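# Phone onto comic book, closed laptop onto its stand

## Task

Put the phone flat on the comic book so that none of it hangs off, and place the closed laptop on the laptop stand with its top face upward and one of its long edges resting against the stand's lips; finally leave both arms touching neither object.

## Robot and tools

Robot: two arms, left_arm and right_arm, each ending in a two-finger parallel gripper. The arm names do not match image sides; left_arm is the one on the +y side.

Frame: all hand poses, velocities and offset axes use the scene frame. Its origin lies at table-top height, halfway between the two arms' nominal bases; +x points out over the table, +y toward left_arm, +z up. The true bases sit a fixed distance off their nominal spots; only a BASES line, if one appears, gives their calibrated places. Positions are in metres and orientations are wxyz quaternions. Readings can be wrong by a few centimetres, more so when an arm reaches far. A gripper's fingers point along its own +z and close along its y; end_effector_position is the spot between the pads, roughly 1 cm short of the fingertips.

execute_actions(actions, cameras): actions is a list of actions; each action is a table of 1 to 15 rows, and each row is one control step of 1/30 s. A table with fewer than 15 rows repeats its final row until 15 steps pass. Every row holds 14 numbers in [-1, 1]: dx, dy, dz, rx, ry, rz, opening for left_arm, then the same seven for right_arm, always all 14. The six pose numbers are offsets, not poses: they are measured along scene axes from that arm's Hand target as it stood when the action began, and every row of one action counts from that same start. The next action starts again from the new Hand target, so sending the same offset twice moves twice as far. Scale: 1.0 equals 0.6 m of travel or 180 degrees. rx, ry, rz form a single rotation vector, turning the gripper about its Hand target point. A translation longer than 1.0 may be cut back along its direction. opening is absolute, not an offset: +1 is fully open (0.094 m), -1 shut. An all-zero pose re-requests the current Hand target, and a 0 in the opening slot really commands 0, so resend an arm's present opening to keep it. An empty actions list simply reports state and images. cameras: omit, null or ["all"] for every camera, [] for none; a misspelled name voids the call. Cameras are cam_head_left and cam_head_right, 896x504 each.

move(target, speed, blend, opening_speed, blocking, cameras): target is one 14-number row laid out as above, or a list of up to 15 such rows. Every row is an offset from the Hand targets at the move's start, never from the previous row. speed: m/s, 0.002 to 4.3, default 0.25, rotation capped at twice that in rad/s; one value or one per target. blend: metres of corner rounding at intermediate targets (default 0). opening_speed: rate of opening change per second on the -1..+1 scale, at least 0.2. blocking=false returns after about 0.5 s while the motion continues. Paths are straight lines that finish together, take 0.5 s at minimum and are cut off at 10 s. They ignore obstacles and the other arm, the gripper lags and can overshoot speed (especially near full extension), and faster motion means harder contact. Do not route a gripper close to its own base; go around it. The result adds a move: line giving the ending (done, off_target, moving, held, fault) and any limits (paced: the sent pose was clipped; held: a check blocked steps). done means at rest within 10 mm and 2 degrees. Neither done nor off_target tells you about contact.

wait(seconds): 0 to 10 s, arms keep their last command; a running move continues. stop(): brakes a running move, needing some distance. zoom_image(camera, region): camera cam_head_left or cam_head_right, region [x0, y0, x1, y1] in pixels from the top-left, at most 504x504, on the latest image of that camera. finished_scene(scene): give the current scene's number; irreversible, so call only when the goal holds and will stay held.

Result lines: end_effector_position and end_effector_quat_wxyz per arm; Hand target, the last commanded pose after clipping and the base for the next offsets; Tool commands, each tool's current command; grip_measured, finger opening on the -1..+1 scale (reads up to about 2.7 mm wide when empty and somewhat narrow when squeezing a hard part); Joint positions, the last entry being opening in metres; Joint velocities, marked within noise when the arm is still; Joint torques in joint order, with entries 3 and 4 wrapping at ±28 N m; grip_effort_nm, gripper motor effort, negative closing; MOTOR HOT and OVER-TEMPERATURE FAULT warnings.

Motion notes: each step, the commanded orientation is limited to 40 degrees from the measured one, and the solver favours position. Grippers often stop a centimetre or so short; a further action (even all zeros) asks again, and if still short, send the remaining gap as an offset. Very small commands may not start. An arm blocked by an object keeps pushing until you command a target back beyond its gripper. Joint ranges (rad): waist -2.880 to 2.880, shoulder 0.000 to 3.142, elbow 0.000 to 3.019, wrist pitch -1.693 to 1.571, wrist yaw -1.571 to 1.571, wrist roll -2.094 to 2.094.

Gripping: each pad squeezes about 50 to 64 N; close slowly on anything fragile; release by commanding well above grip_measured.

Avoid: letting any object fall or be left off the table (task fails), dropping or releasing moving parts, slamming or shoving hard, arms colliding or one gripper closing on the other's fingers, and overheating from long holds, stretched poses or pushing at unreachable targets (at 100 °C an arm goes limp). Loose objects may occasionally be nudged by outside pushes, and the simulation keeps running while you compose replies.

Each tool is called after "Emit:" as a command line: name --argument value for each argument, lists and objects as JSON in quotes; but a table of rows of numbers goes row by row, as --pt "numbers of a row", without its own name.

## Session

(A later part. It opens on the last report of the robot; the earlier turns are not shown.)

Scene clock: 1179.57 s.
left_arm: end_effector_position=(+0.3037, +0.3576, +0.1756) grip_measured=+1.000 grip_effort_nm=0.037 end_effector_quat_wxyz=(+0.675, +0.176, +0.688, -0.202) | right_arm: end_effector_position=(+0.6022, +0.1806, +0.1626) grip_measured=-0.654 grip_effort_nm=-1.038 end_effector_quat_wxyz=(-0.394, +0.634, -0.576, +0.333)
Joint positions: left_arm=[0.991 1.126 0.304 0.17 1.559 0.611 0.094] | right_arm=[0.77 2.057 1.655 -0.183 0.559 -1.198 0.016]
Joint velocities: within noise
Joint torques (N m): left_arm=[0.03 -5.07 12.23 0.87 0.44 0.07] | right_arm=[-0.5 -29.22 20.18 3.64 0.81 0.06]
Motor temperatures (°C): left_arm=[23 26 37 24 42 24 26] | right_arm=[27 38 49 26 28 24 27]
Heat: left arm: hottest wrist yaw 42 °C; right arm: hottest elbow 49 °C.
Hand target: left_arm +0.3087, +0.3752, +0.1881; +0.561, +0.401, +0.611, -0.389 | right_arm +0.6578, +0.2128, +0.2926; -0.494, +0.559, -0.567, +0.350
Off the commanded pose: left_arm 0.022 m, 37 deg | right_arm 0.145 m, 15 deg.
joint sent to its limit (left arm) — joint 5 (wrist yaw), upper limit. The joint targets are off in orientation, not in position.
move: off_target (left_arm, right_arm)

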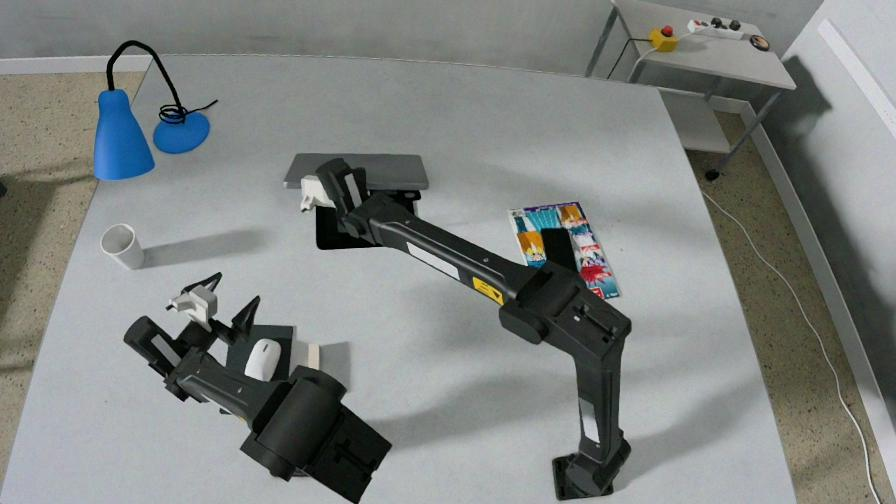

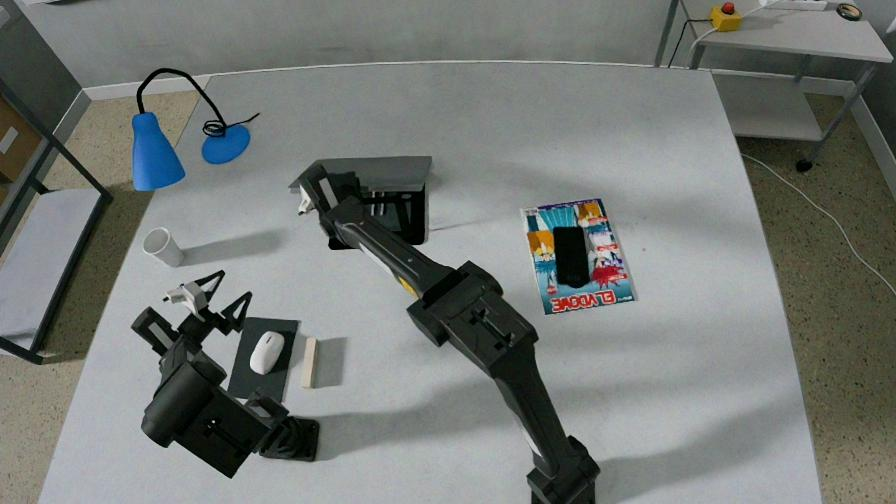

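Emit:
move --pt "0 0 0 0 0 0 1 -0.02 -0.005 -0.15 0 0.01 0 -1" --speed 0.05

Emit:
zoom_image --camera "cam_head_left" --region '[280, 120, 480, 280]'

Emit:
zoom_image --camera "cam_head_right" --region '[280, 120, 480, 280]'

Scene clock: 1185.97 s.
left_arm: end_effector_position=(+0.3037, +0.3576, +0.1756) grip_measured=+1.000 grip_effort_nm=0.032 end_effector_quat_wxyz=(+0.675, +0.176, +0.688, -0.202) | right_arm: end_effector_position=(+0.6120, +0.1888, +0.1637) grip_measured=-0.654 grip_effort_nm=-1.038 end_effector_quat_wxyz=(-0.428, +0.610, -0.575, +0.338)
Joint positions: left_arm=[0.991 1.126 0.304 0.17 1.559 0.611 0.094] | right_arm=[0.77 2.083 1.655 -0.073 0.567 -1.197 0.016]
Joint velocities: within noise
Joint torques (N m): left_arm=[0.5 -5.54 12.36 0.99 0.51 0.04] | right_arm=[-0.21 -23.06 15.46 3.99 0.33 0.31]
Motor temperatures (°C): left_arm=[23 26 37 24 41 24 26] | right_arm=[27 39 51 26 28 24 27]
Heat: left arm: hottest wrist yaw 41 °C; right arm: hottest elbow 51 °C.
Hand target: left_arm +0.3087, +0.3752, +0.1881; +0.561, +0.401, +0.611, -0.389 | right_arm +0.6458, +0.2098, +0.2025; -0.485, +0.564, -0.574, +0.341
Off the commanded pose: left_arm 0.022 m, 37 deg | right_arm 0.056 m, 8 deg.
joint sent to its limit (left arm) — joint 5 (wrist yaw), upper limit. The joint targets are off in orientation, not in position.
move: off_target (left_arm, right_arm)

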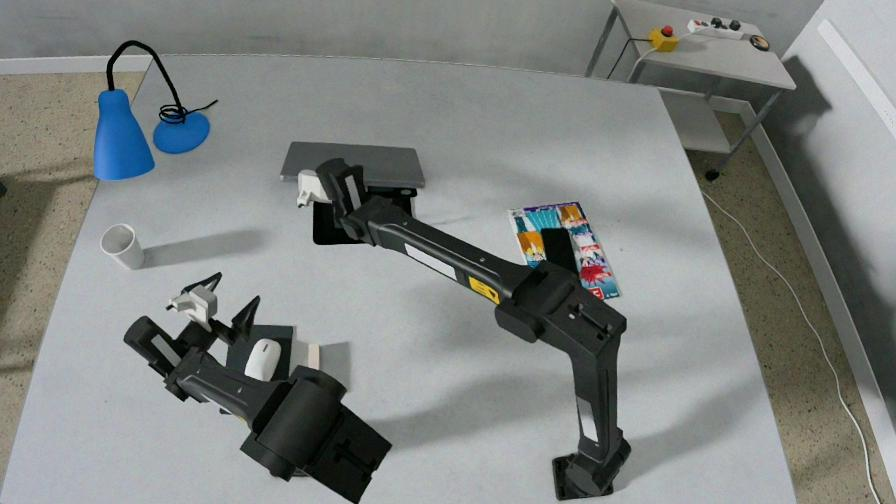

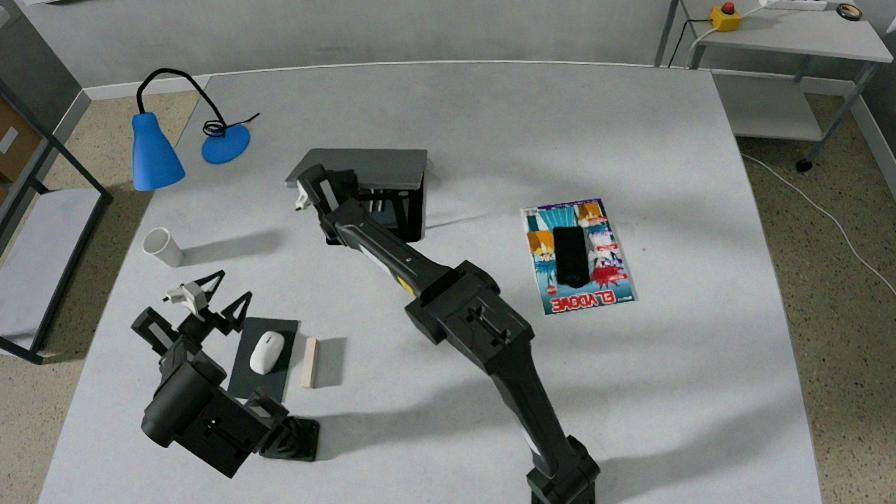

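Scaled by 2.520.

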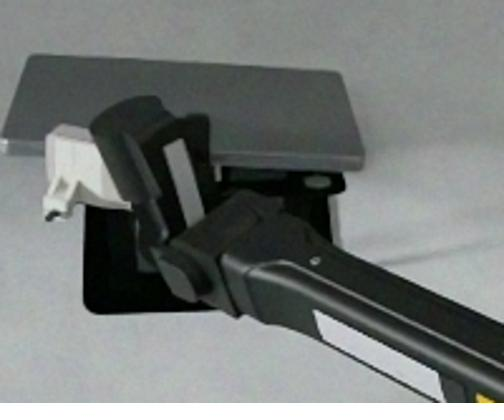

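Scaled by 2.520.

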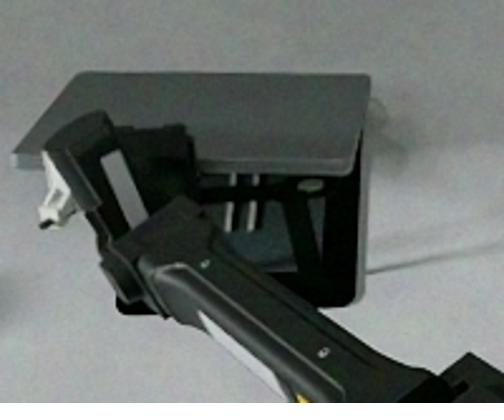

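Emit:
move --pt "0.235 0.291 0.187 -0.246 0.569 0.112 0.5 0 0 0 0 0 0 -1" --pt "0.512 -0.02 -0.045 -0.246 0.569 0.112 0.5 0 0 0 0 0 0 -1" --speed '[0.5,0.25]'

Emit:
zoom_image --camera "cam_head_left" --region '[200, 100, 460, 280]'

Emit:
zoom_image --camera "cam_head_right" --region '[200, 100, 460, 280]'

Scene clock: 1210.70 s.
left_arm: end_effector_position=(+0.6184, +0.3619, +0.1476) grip_measured=+0.502 grip_effort_nm=-0.090 end_effector_quat_wxyz=(+0.023, -0.351, +0.689, -0.633) | right_arm: end_effector_position=(+0.6122, +0.1888, +0.1642) grip_measured=-0.654 grip_effort_nm=-1.038 end_effector_quat_wxyz=(-0.429, +0.609, -0.575, +0.338)
Joint positions: left_arm=[0.457 1.981 1.443 -0.919 1.372 -0.551 0.071] | right_arm=[0.77 2.083 1.655 -0.071 0.567 -1.197 0.016]
Joint velocities: within noise
Joint torques (N m): left_arm=[-0.97 -23.88 8.28 0.94 0.51 0.03] | right_arm=[-0.15 -23.12 15.5 4.03 0.31 0.31]
Motor temperatures (°C): left_arm=[23 26 38 24 40 24 26] | right_arm=[26 42 53 26 27 24 27]
Heat: left arm: hottest wrist yaw 40 °C; right arm: hottest elbow 53 °C.
Hand target: left_arm +0.6158, +0.3633, +0.1612; +0.036, -0.347, +0.692, -0.632 | right_arm +0.6458, +0.2098, +0.2026; -0.485, +0.564, -0.574, +0.341
Off the commanded pose: left_arm 0.014 m, 2 deg | right_arm 0.055 m, 8 deg.
move: off_target (left_arm, right_arm)

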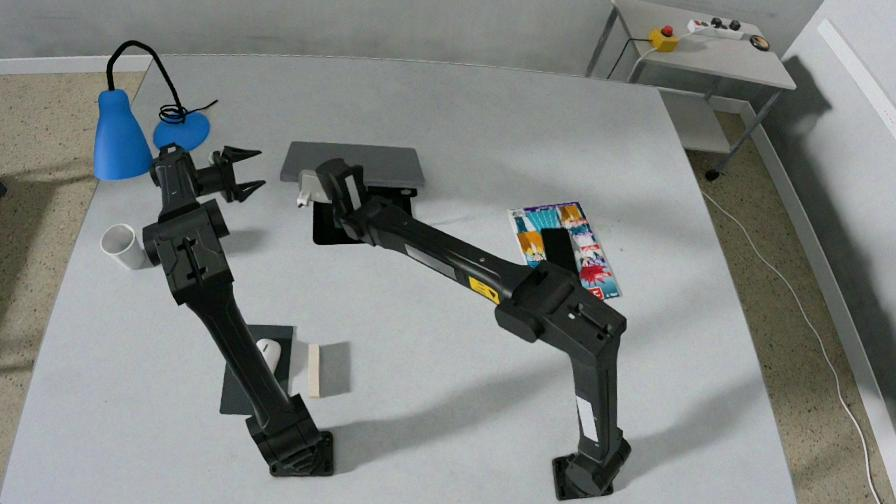

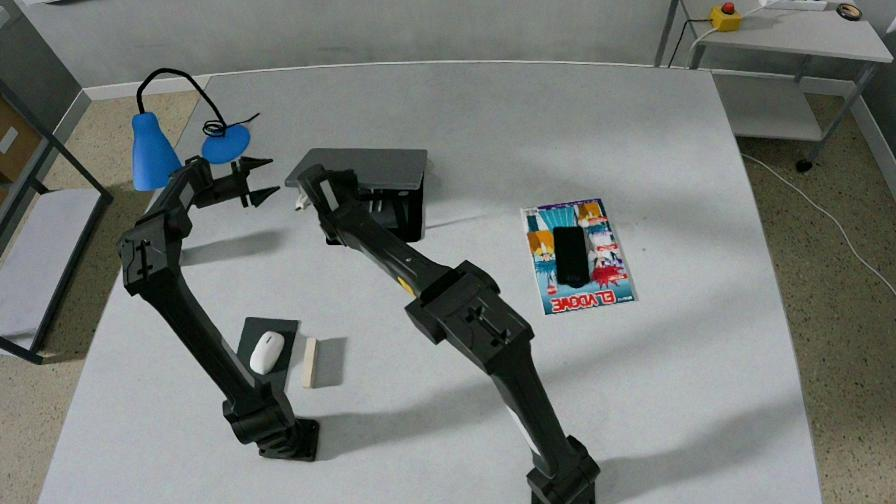

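Scaled by 1.938.

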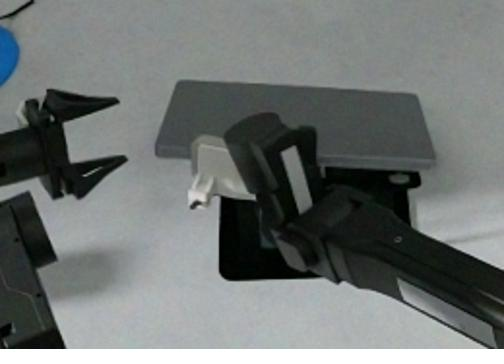

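Scaled by 1.938.

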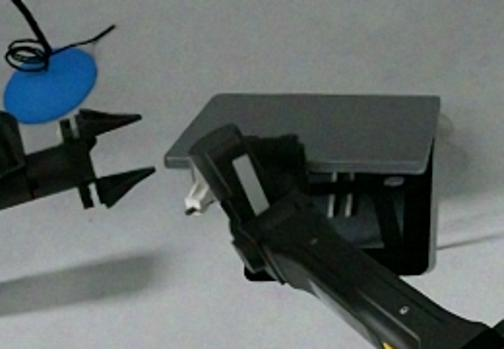

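Emit:
move --pt "0.08 -0.125 -0.02 0 0 0 0.5 0 0 0 0 0 0 -1" --speed 0.08

Emit:
zoom_image --camera "cam_head_left" --region '[230, 110, 450, 260]'

Emit:
zoom_image --camera "cam_head_right" --region '[230, 110, 450, 260]'

Scene clock: 1217.70 s.
left_arm: end_effector_position=(+0.6648, +0.2947, +0.1331) grip_measured=+0.502 grip_effort_nm=-0.085 end_effector_quat_wxyz=(+0.025, -0.358, +0.688, -0.631) | right_arm: end_effector_position=(+0.6122, +0.1888, +0.1642) grip_measured=-0.654 grip_effort_nm=-1.038 end_effector_quat_wxyz=(-0.429, +0.609, -0.575, +0.338)
Joint positions: left_arm=[0.317 1.969 1.33 -0.238 1.303 -1.151 0.071] | right_arm=[0.77 2.083 1.655 -0.071 0.567 -1.197 0.016]
Joint velocities: within noise
Joint torques (N m): left_arm=[-2.14 -24.06 8.39 1.68 0.34 -0.05] | right_arm=[-0.26 -23.06 15.5 4.03 0.31 0.31]
Motor temperatures (°C): left_arm=[23 28 37 24 39 24 26] | right_arm=[26 42 54 26 26 24 28]
Heat: left arm: hottest wrist yaw 39 °C; right arm: hottest elbow 54 °C.
Hand target: left_arm +0.6638, +0.2883, +0.1491; +0.036, -0.347, +0.692, -0.632 | right_arm +0.6458, +0.2098, +0.2026; -0.485, +0.564, -0.574, +0.341
Off the commanded pose: left_arm 0.017 m, 2 deg | right_arm 0.055 m, 8 deg.
move: off_target (left_arm, right_arm)

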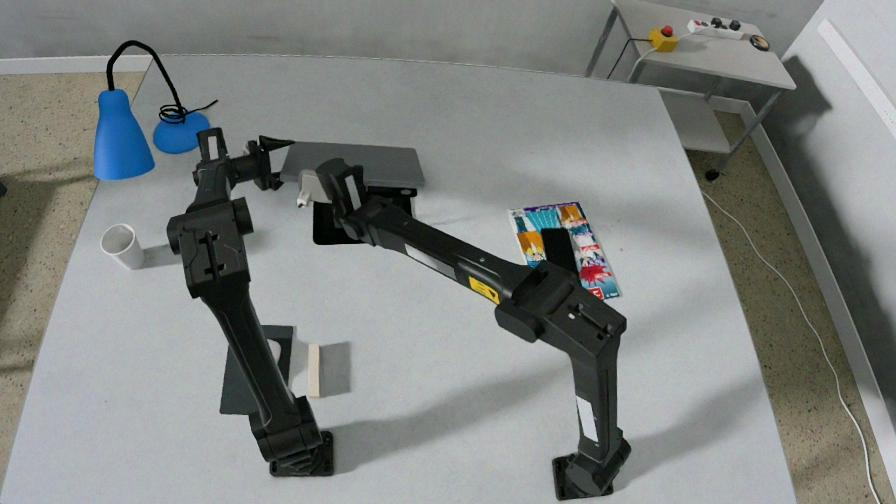

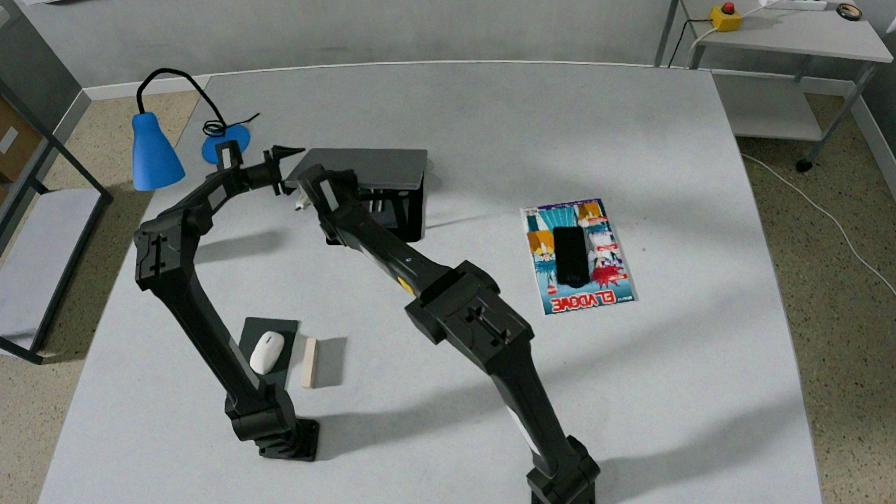

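Scaled by 2.291.

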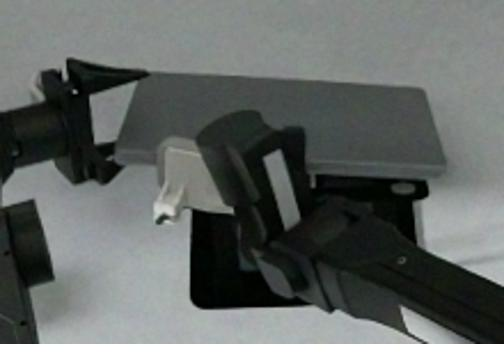

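Scaled by 2.291.

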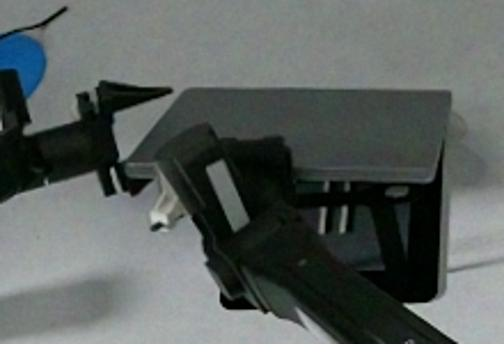

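Emit:
execute_actions --actions '[]'

Emit:
zoom_image --camera "cam_head_left" --region '[200, 100, 500, 330]'

Emit:
zoom_image --camera "cam_head_right" --region '[200, 100, 500, 330]'

Scene clock: 1233.17 s.
left_arm: end_effector_position=(+0.6649, +0.2947, +0.1331) grip_measured=+0.502 grip_effort_nm=-0.081 end_effector_quat_wxyz=(+0.025, -0.358, +0.688, -0.631) | right_arm: end_effector_position=(+0.6122, +0.1888, +0.1642) grip_measured=-0.654 grip_effort_nm=-1.043 end_effector_quat_wxyz=(-0.429, +0.609, -0.575, +0.338)
Joint positions: left_arm=[0.317 1.969 1.33 -0.238 1.303 -1.152 0.071] | right_arm=[0.77 2.083 1.655 -0.071 0.567 -1.197 0.016]
Joint velocities: within noise
Joint torques (N m): left_arm=[-2.14 -23.36 8.28 1.87 0.35 0.03] | right_arm=[-0.26 -23.12 15.5 4.04 0.31 0.31]
Motor temperatures (°C): left_arm=[23 27 37 24 38 24 26] | right_arm=[26 42 54 26 26 24 28]
Heat: left arm: hottest wrist yaw 38 °C; right arm: hottest elbow 54 °C.
Hand target: left_arm +0.6639, +0.2883, +0.1490; +0.036, -0.347, +0.692, -0.632 | right_arm +0.6458, +0.2098, +0.2026; -0.485, +0.564, -0.574, +0.341
Tool commands: left_gripper/opening=+0.5 right_gripper/opening=-1.0
Off the commanded pose: left_arm 0.017 m, 2 deg | right_arm 0.055 m, 8 deg.

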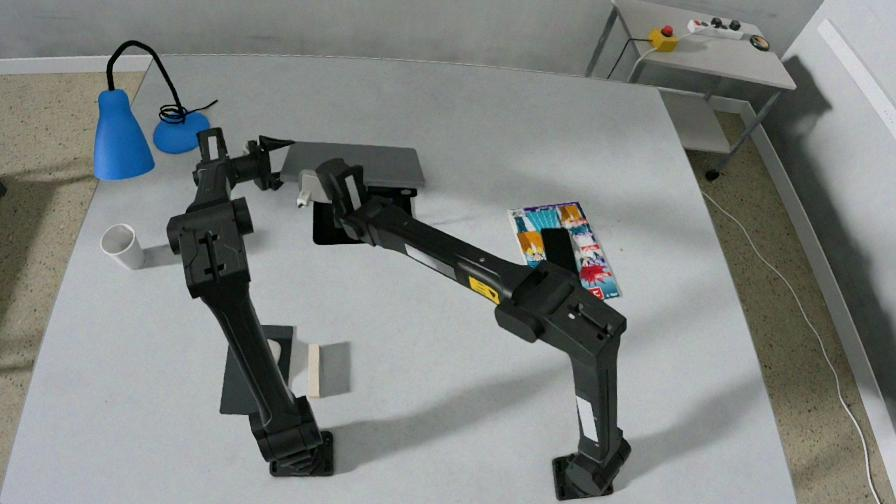

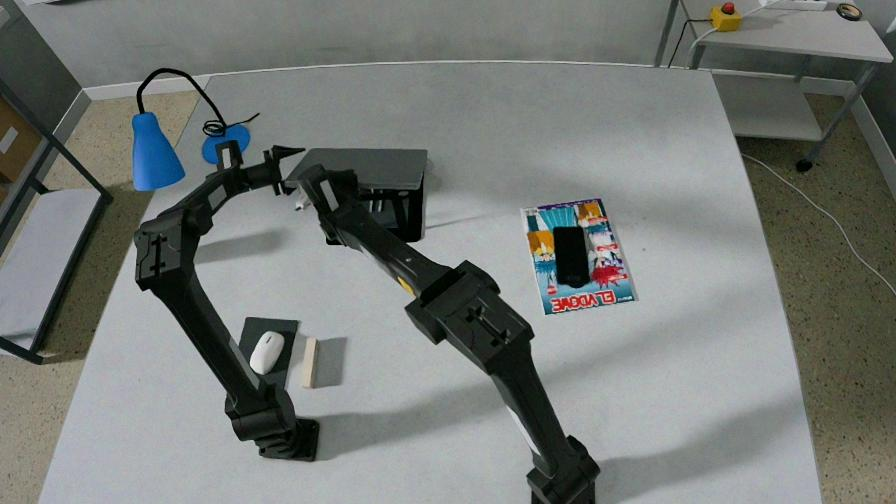

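Scaled by 1.680.

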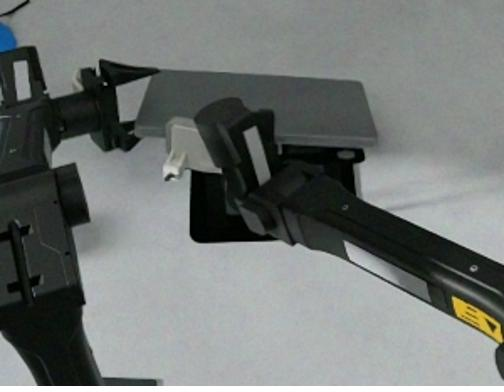

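Scaled by 1.680.

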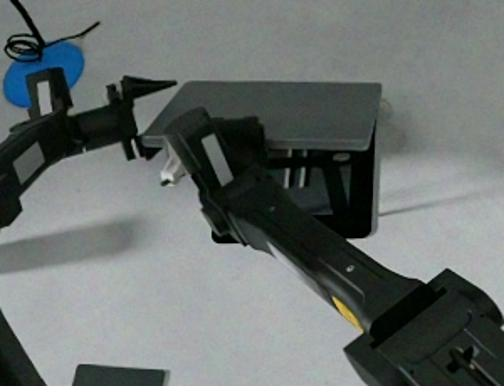

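Emit:
move --pt "0.03 -0.055 -0.012 0 0 0 0.5 0 0 0 0 0 0 -1" --speed 0.1

Emit:
zoom_image --camera "cam_head_left" --region '[230, 100, 450, 260]'

Emit:
zoom_image --camera "cam_head_right" --region '[230, 100, 450, 260]'

Scene clock: 1241.00 s.
left_arm: end_effector_position=(+0.6832, +0.2663, +0.1391) grip_measured=+0.502 grip_effort_nm=-0.076 end_effector_quat_wxyz=(+0.036, -0.354, +0.689, -0.631) | right_arm: end_effector_position=(+0.6126, +0.1878, +0.1637) grip_measured=-0.654 grip_effort_nm=-1.038 end_effector_quat_wxyz=(-0.428, +0.607, -0.577, +0.340)
Joint positions: left_arm=[0.261 1.969 1.319 -0.057 1.257 -1.305 0.071] | right_arm=[0.77 2.084 1.655 -0.07 0.574 -1.194 0.016]
Joint velocities: within noise
Joint torques (N m): left_arm=[-2.55 -21.42 8.35 2.04 0.24 -0.03] | right_arm=[-0.21 -23.06 15.47 4.04 0.11 0.28]
Motor temperatures (°C): left_arm=[23 28 36 24 38 24 26] | right_arm=[26 42 55 26 26 24 28]
Heat: left arm: hottest wrist yaw 38 °C; right arm: hottest elbow 55 °C.
Hand target: left_arm +0.6818, +0.2550, +0.1418; +0.036, -0.347, +0.692, -0.632 | right_arm +0.6458, +0.2098, +0.2025; -0.485, +0.564, -0.574, +0.341
Off the commanded pose: left_arm 0.011 m, 1 deg | right_arm 0.056 m, 8 deg.
move: off_target (left_arm, right_arm)

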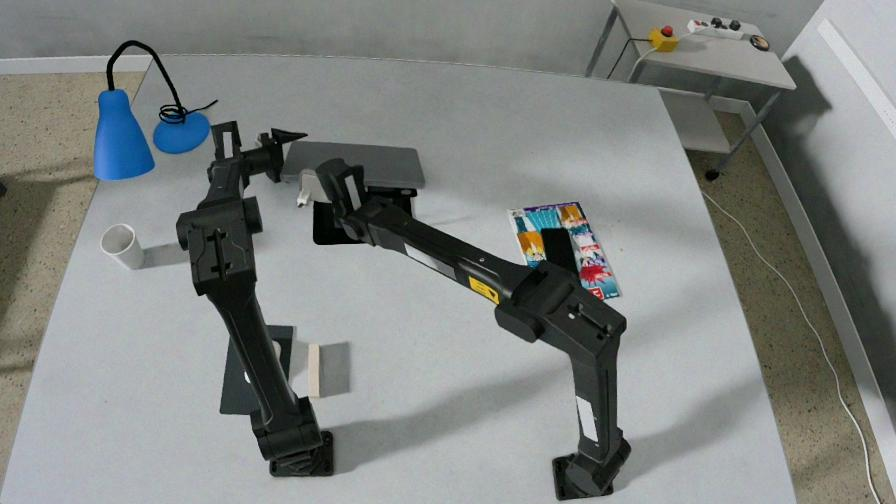

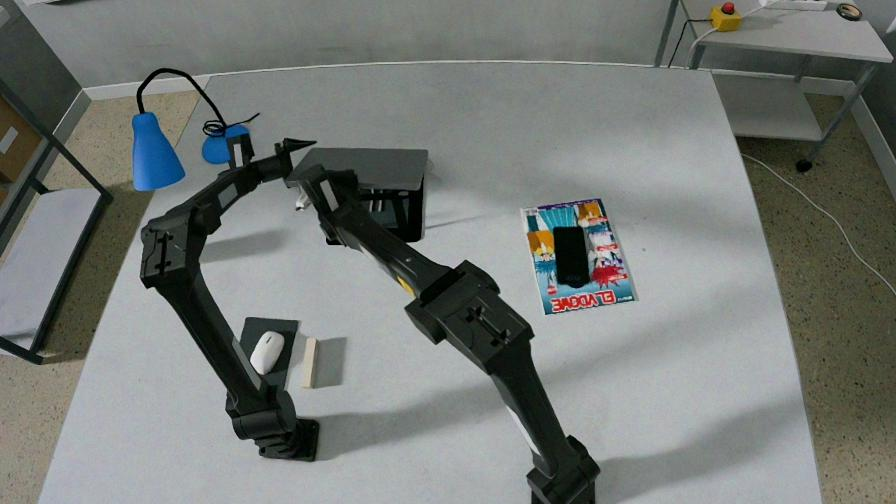

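Scaled by 2.291.

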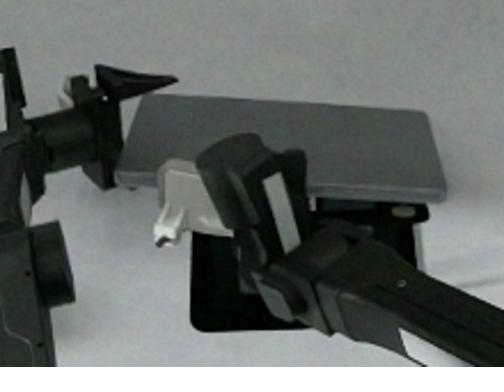

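Scaled by 2.291.

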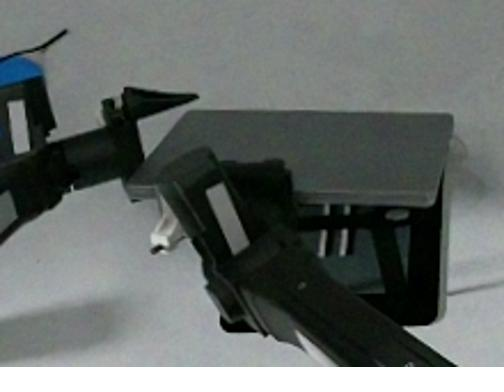

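Emit:
move --pt "0.0 -0.015 -0.012 0 0 0 0.5 0 0 0 0 0 0 -1" --pt "0.0 -0.015 -0.012 0 0 0 -1 0 0 0 0 0 0 -1" --speed 0.1 --opening_speed 0.5

Emit:
zoom_image --camera "cam_head_left" --region '[230, 100, 450, 260]'

Emit:
zoom_image --camera "cam_head_right" --region '[230, 100, 450, 260]'

Scene clock: 1248.47 s.
left_arm: end_effector_position=(+0.6801, +0.2667, +0.1238) grip_measured=-0.613 grip_effort_nm=-1.004 end_effector_quat_wxyz=(+0.046, -0.358, +0.690, -0.627) | right_arm: end_effector_position=(+0.6139, +0.1883, +0.1643) grip_measured=-0.658 grip_effort_nm=-1.043 end_effector_quat_wxyz=(-0.429, +0.610, -0.570, +0.347)
Joint positions: left_arm=[0.261 1.979 1.287 0.001 1.235 -1.313 0.018] | right_arm=[0.77 2.087 1.655 -0.056 0.578 -1.217 0.016]
Joint velocities: within noise
Joint torques (N m): left_arm=[-3.6 -21.77 9.32 1.7 0.65 -0.19] | right_arm=[-0.21 -23.41 15.58 3.58 -0.1 0.48]
Motor temperatures (°C): left_arm=[23 28 36 24 38 24 26] | right_arm=[26 42 55 26 26 24 28]
Heat: left arm: hottest wrist yaw 38 °C; right arm: hottest elbow 55 °C.
Hand target: left_arm +0.6819, +0.2461, +0.1348; +0.036, -0.347, +0.692, -0.632 | right_arm +0.6458, +0.2098, +0.2026; -0.485, +0.564, -0.574, +0.341
Off the commanded pose: left_arm 0.023 m, 2 deg | right_arm 0.054 m, 8 deg.
move: off_target (left_arm, right_arm); target 2's new opening was sent with left_arm's hand 0.022 m and 2 deg from that target

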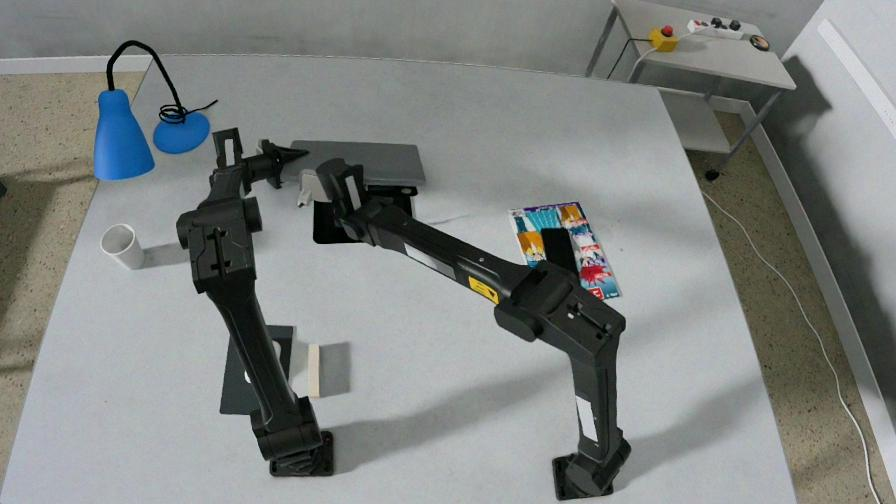

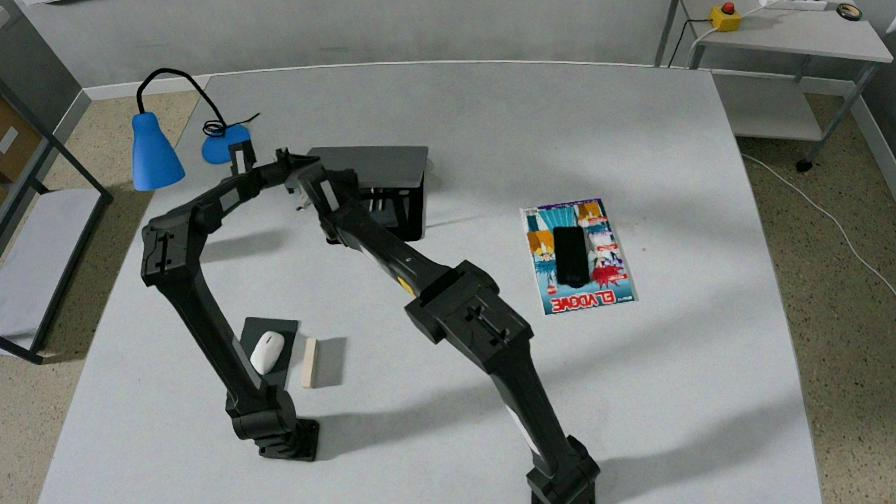

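Scaled by 2.291.

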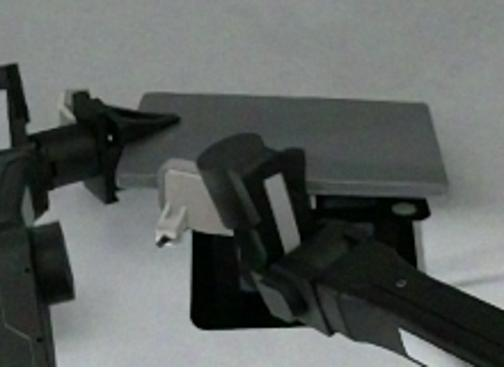

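Scaled by 2.291.

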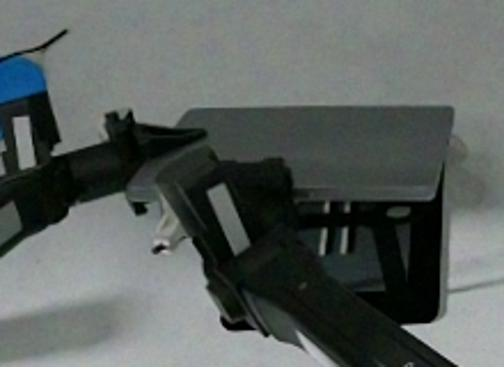

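Emit:
move --pt "0.0 0 0.05 0 0 0 -1 0 0 0 0 0 0 -1" --pt "0.0 0 0.05 0 0 0 -1 0 0 0 0 0 0 -0.4" --speed 0.1 --opening_speed 0.3

Emit:
zoom_image --camera "cam_head_right" --region '[230, 100, 450, 260]'

Scene clock: 1258.27 s.
left_arm: end_effector_position=(+0.6791, +0.2693, +0.1160) grip_measured=-0.625 grip_effort_nm=-1.009 end_effector_quat_wxyz=(+0.034, -0.391, +0.687, -0.612) | right_arm: end_effector_position=(+0.6194, +0.1899, +0.1669) grip_measured=-0.402 grip_effort_nm=0.071 end_effector_quat_wxyz=(-0.439, +0.604, -0.569, +0.344)
Joint positions: left_arm=[0.262 1.976 1.287 -0.057 1.196 -1.323 0.018] | right_arm=[0.765 2.095 1.664 -0.035 0.569 -1.217 0.028]
Joint velocities: within noise
Joint torques (N m): left_arm=[-4.66 -25.17 11.04 1.42 2.21 -0.04] | right_arm=[0.15 -23.71 15.39 2.81 0.21 0.49]
Motor temperatures (°C): left_arm=[23 29 36 24 38 24 27] | right_arm=[26 43 56 26 26 24 28]
Heat: left arm: hottest wrist yaw 38 °C; right arm: hottest elbow 56 °C.
Hand target: left_arm +0.6819, +0.2461, +0.1649; +0.036, -0.347, +0.692, -0.632 | right_arm +0.6458, +0.2099, +0.2025; -0.485, +0.564, -0.575, +0.341
Off the commanded pose: left_arm 0.054 m, 6 deg | right_arm 0.049 m, 7 deg.
move: off_target (left_arm, right_arm); target 2's new opening was sent with right_arm's hand 0.054 m and 8 deg from that target

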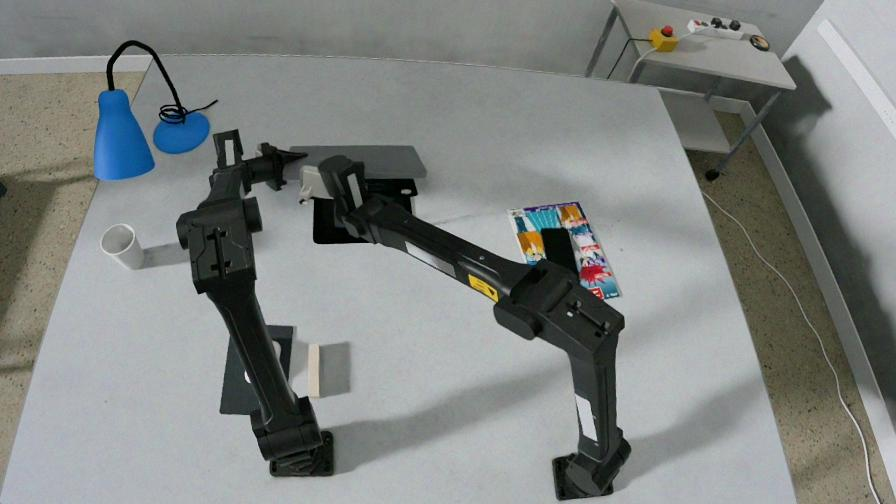

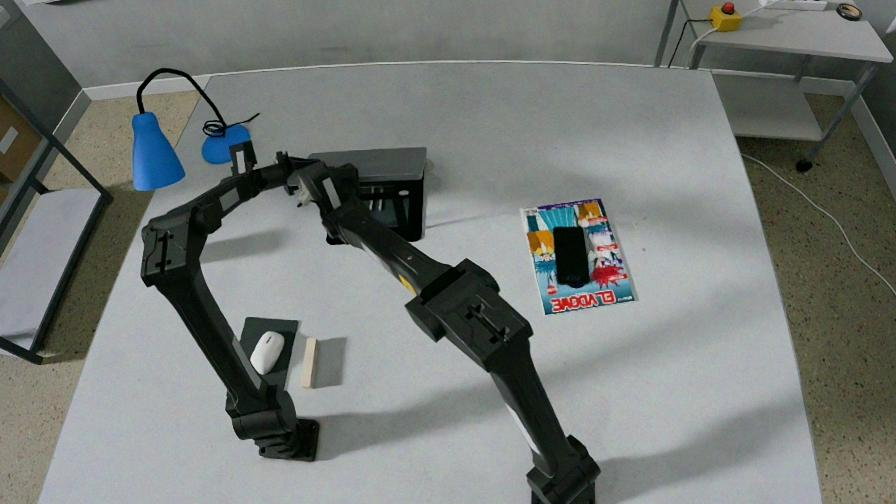

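Scaled by 2.291.

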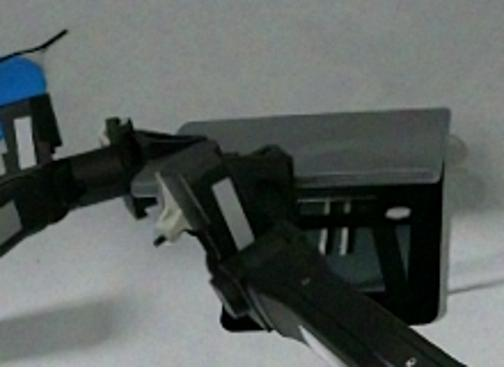

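Emit:
move --pt "0.0 0 0.05 0 0 0 -1 -0.1 -0.015 -0.01 0 0 0 -0.3" --pt "0.0 0 0.05 0 0 0 -1 -0.2 -0.03 0.03 0 0 0 -0.3" --speed 0.06

Emit:
zoom_image --camera "cam_head_left" --region '[230, 100, 450, 260]'

Emit:
zoom_image --camera "cam_head_right" --region '[230, 100, 450, 260]'

Scene clock: 1266.33 s.
left_arm: end_effector_position=(+0.6712, +0.2580, +0.1072) grip_measured=-0.627 grip_effort_nm=-1.009 end_effector_quat_wxyz=(+0.028, -0.383, +0.706, -0.596) | right_arm: end_effector_position=(+0.5341, +0.1890, +0.2099) grip_measured=-0.301 grip_effort_nm=0.056 end_effector_quat_wxyz=(-0.473, +0.570, -0.576, +0.346)
Joint positions: left_arm=[0.246 1.969 1.287 -0.165 1.175 -1.214 0.018] | right_arm=[0.863 1.91 1.445 0.052 0.676 -1.144 0.033]
Joint velocities: within noise
Joint torques (N m): left_arm=[-2.49 -28.22 13.61 1.14 3.15 -0.78] | right_arm=[1.14 -24.59 7.73 1.92 0.23 0.32]
Motor temperatures (°C): left_arm=[23 30 36 24 41 24 27] | right_arm=[26 43 58 26 26 24 27]
Heat: left arm: hottest wrist yaw 41 °C; right arm: hottest elbow 58 °C.
Hand target: left_arm +0.6819, +0.2463, +0.1948; +0.036, -0.347, +0.692, -0.632 | right_arm +0.5258, +0.1918, +0.2203; -0.485, +0.564, -0.574, +0.341
Off the commanded pose: left_arm 0.089 m, 6 deg | right_arm 0.014 m, 2 deg.
move: off_target (left_arm, right_arm)

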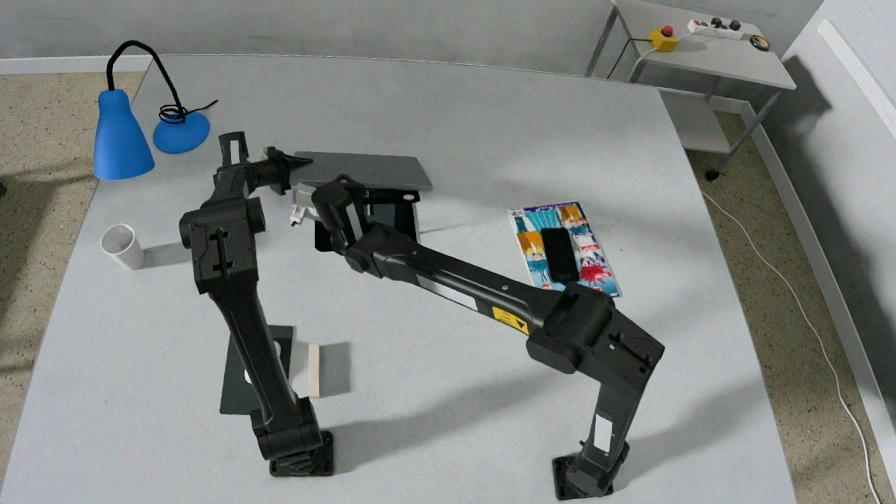

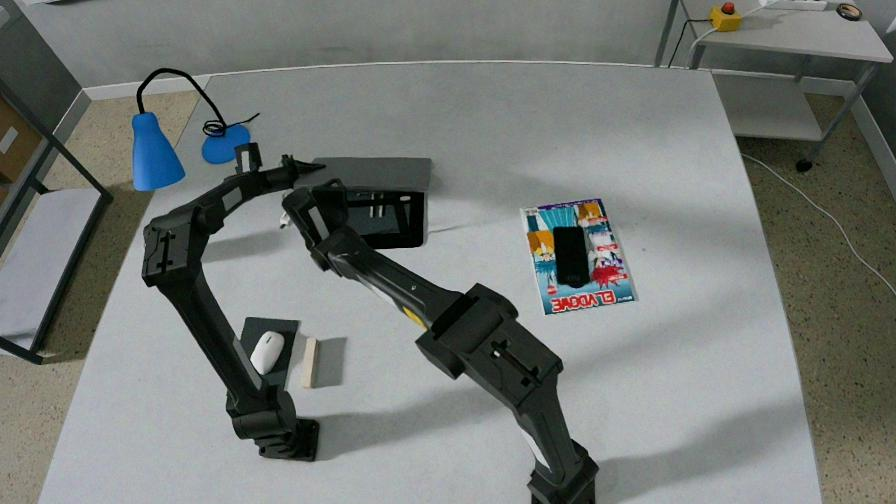

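Scaled by 2.291.

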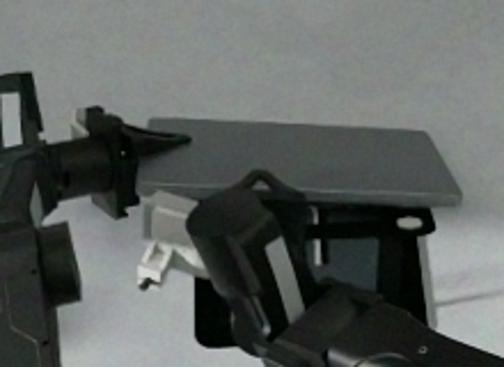

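Scaled by 2.291.

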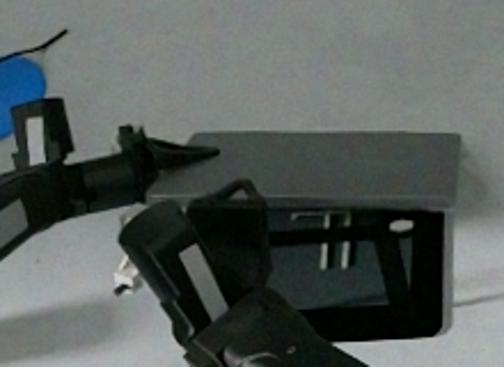

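Emit:
move --pt "0.0 0 0.0 0 0 0 -1 -0.12 -0.06 0.06 0 0 0 -0.3" --speed 0.12

Emit:
zoom_image --camera "cam_head_left" --region '[250, 100, 470, 260]'

Emit:
zoom_image --camera "cam_head_right" --region '[250, 100, 470, 260]'

Scene clock: 1270.07 s.
left_arm: end_effector_position=(+0.6696, +0.2574, +0.1062) grip_measured=-0.627 grip_effort_nm=-1.009 end_effector_quat_wxyz=(+0.026, -0.382, +0.707, -0.595) | right_arm: end_effector_position=(+0.4624, +0.1555, +0.2563) grip_measured=-0.301 grip_effort_nm=0.051 end_effector_quat_wxyz=(-0.486, +0.561, -0.575, +0.344)
Joint positions: left_arm=[0.246 1.969 1.287 -0.179 1.177 -1.202 0.018] | right_arm=[0.924 1.692 1.251 0.039 0.731 -1.114 0.033]
Joint velocities: within noise
Joint torques (N m): left_arm=[-3.14 -28.28 13.86 1.52 3.06 -0.78] | right_arm=[1.2 -20.72 7.65 1.09 0.24 0.25]
Motor temperatures (°C): left_arm=[23 30 36 24 44 24 27] | right_arm=[26 42 57 26 26 24 27]
Heat: left arm: hottest wrist yaw 44 °C; right arm: hottest elbow 57 °C.
Hand target: left_arm +0.6819, +0.2463, +0.1947; +0.036, -0.347, +0.692, -0.632 | right_arm +0.4538, +0.1558, +0.2564; -0.485, +0.564, -0.574, +0.341
Off the commanded pose: left_arm 0.090 m, 6 deg | right_arm 0.009 m, 1 deg.
move: off_target (left_arm)

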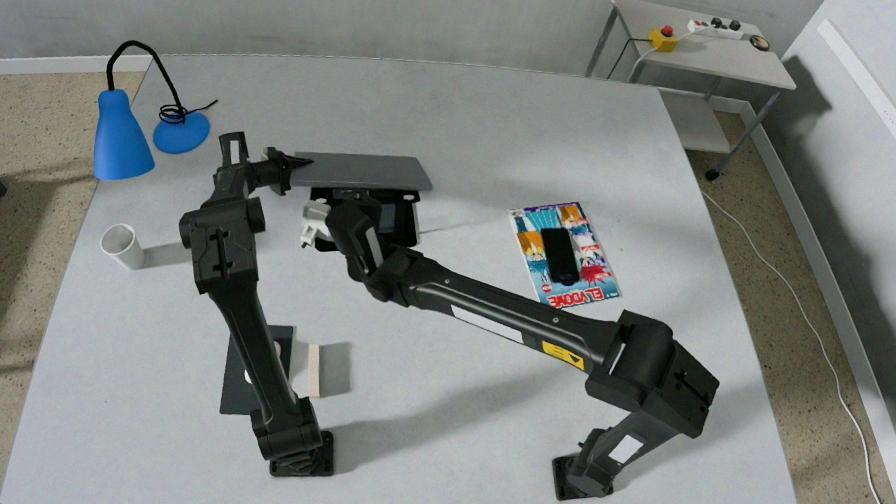

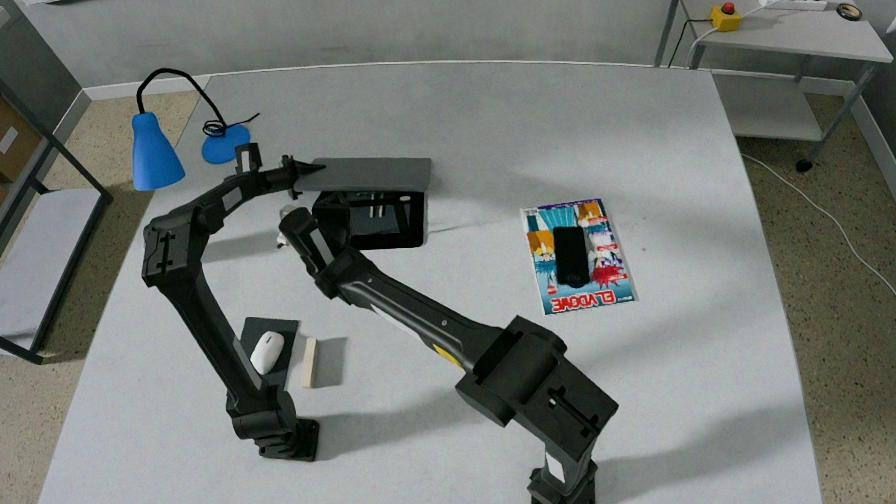

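Scaled by 2.291.

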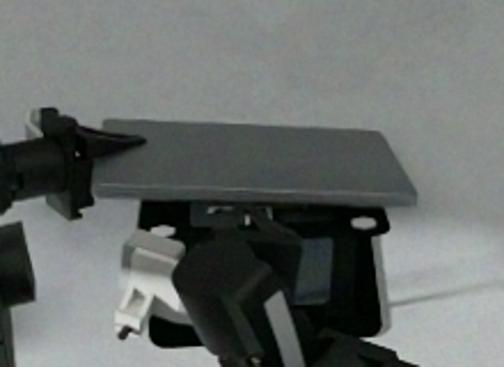

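Scaled by 2.291.

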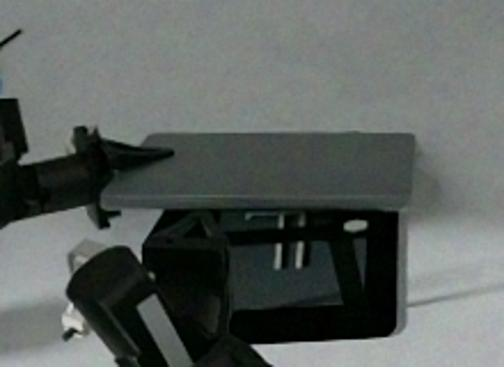

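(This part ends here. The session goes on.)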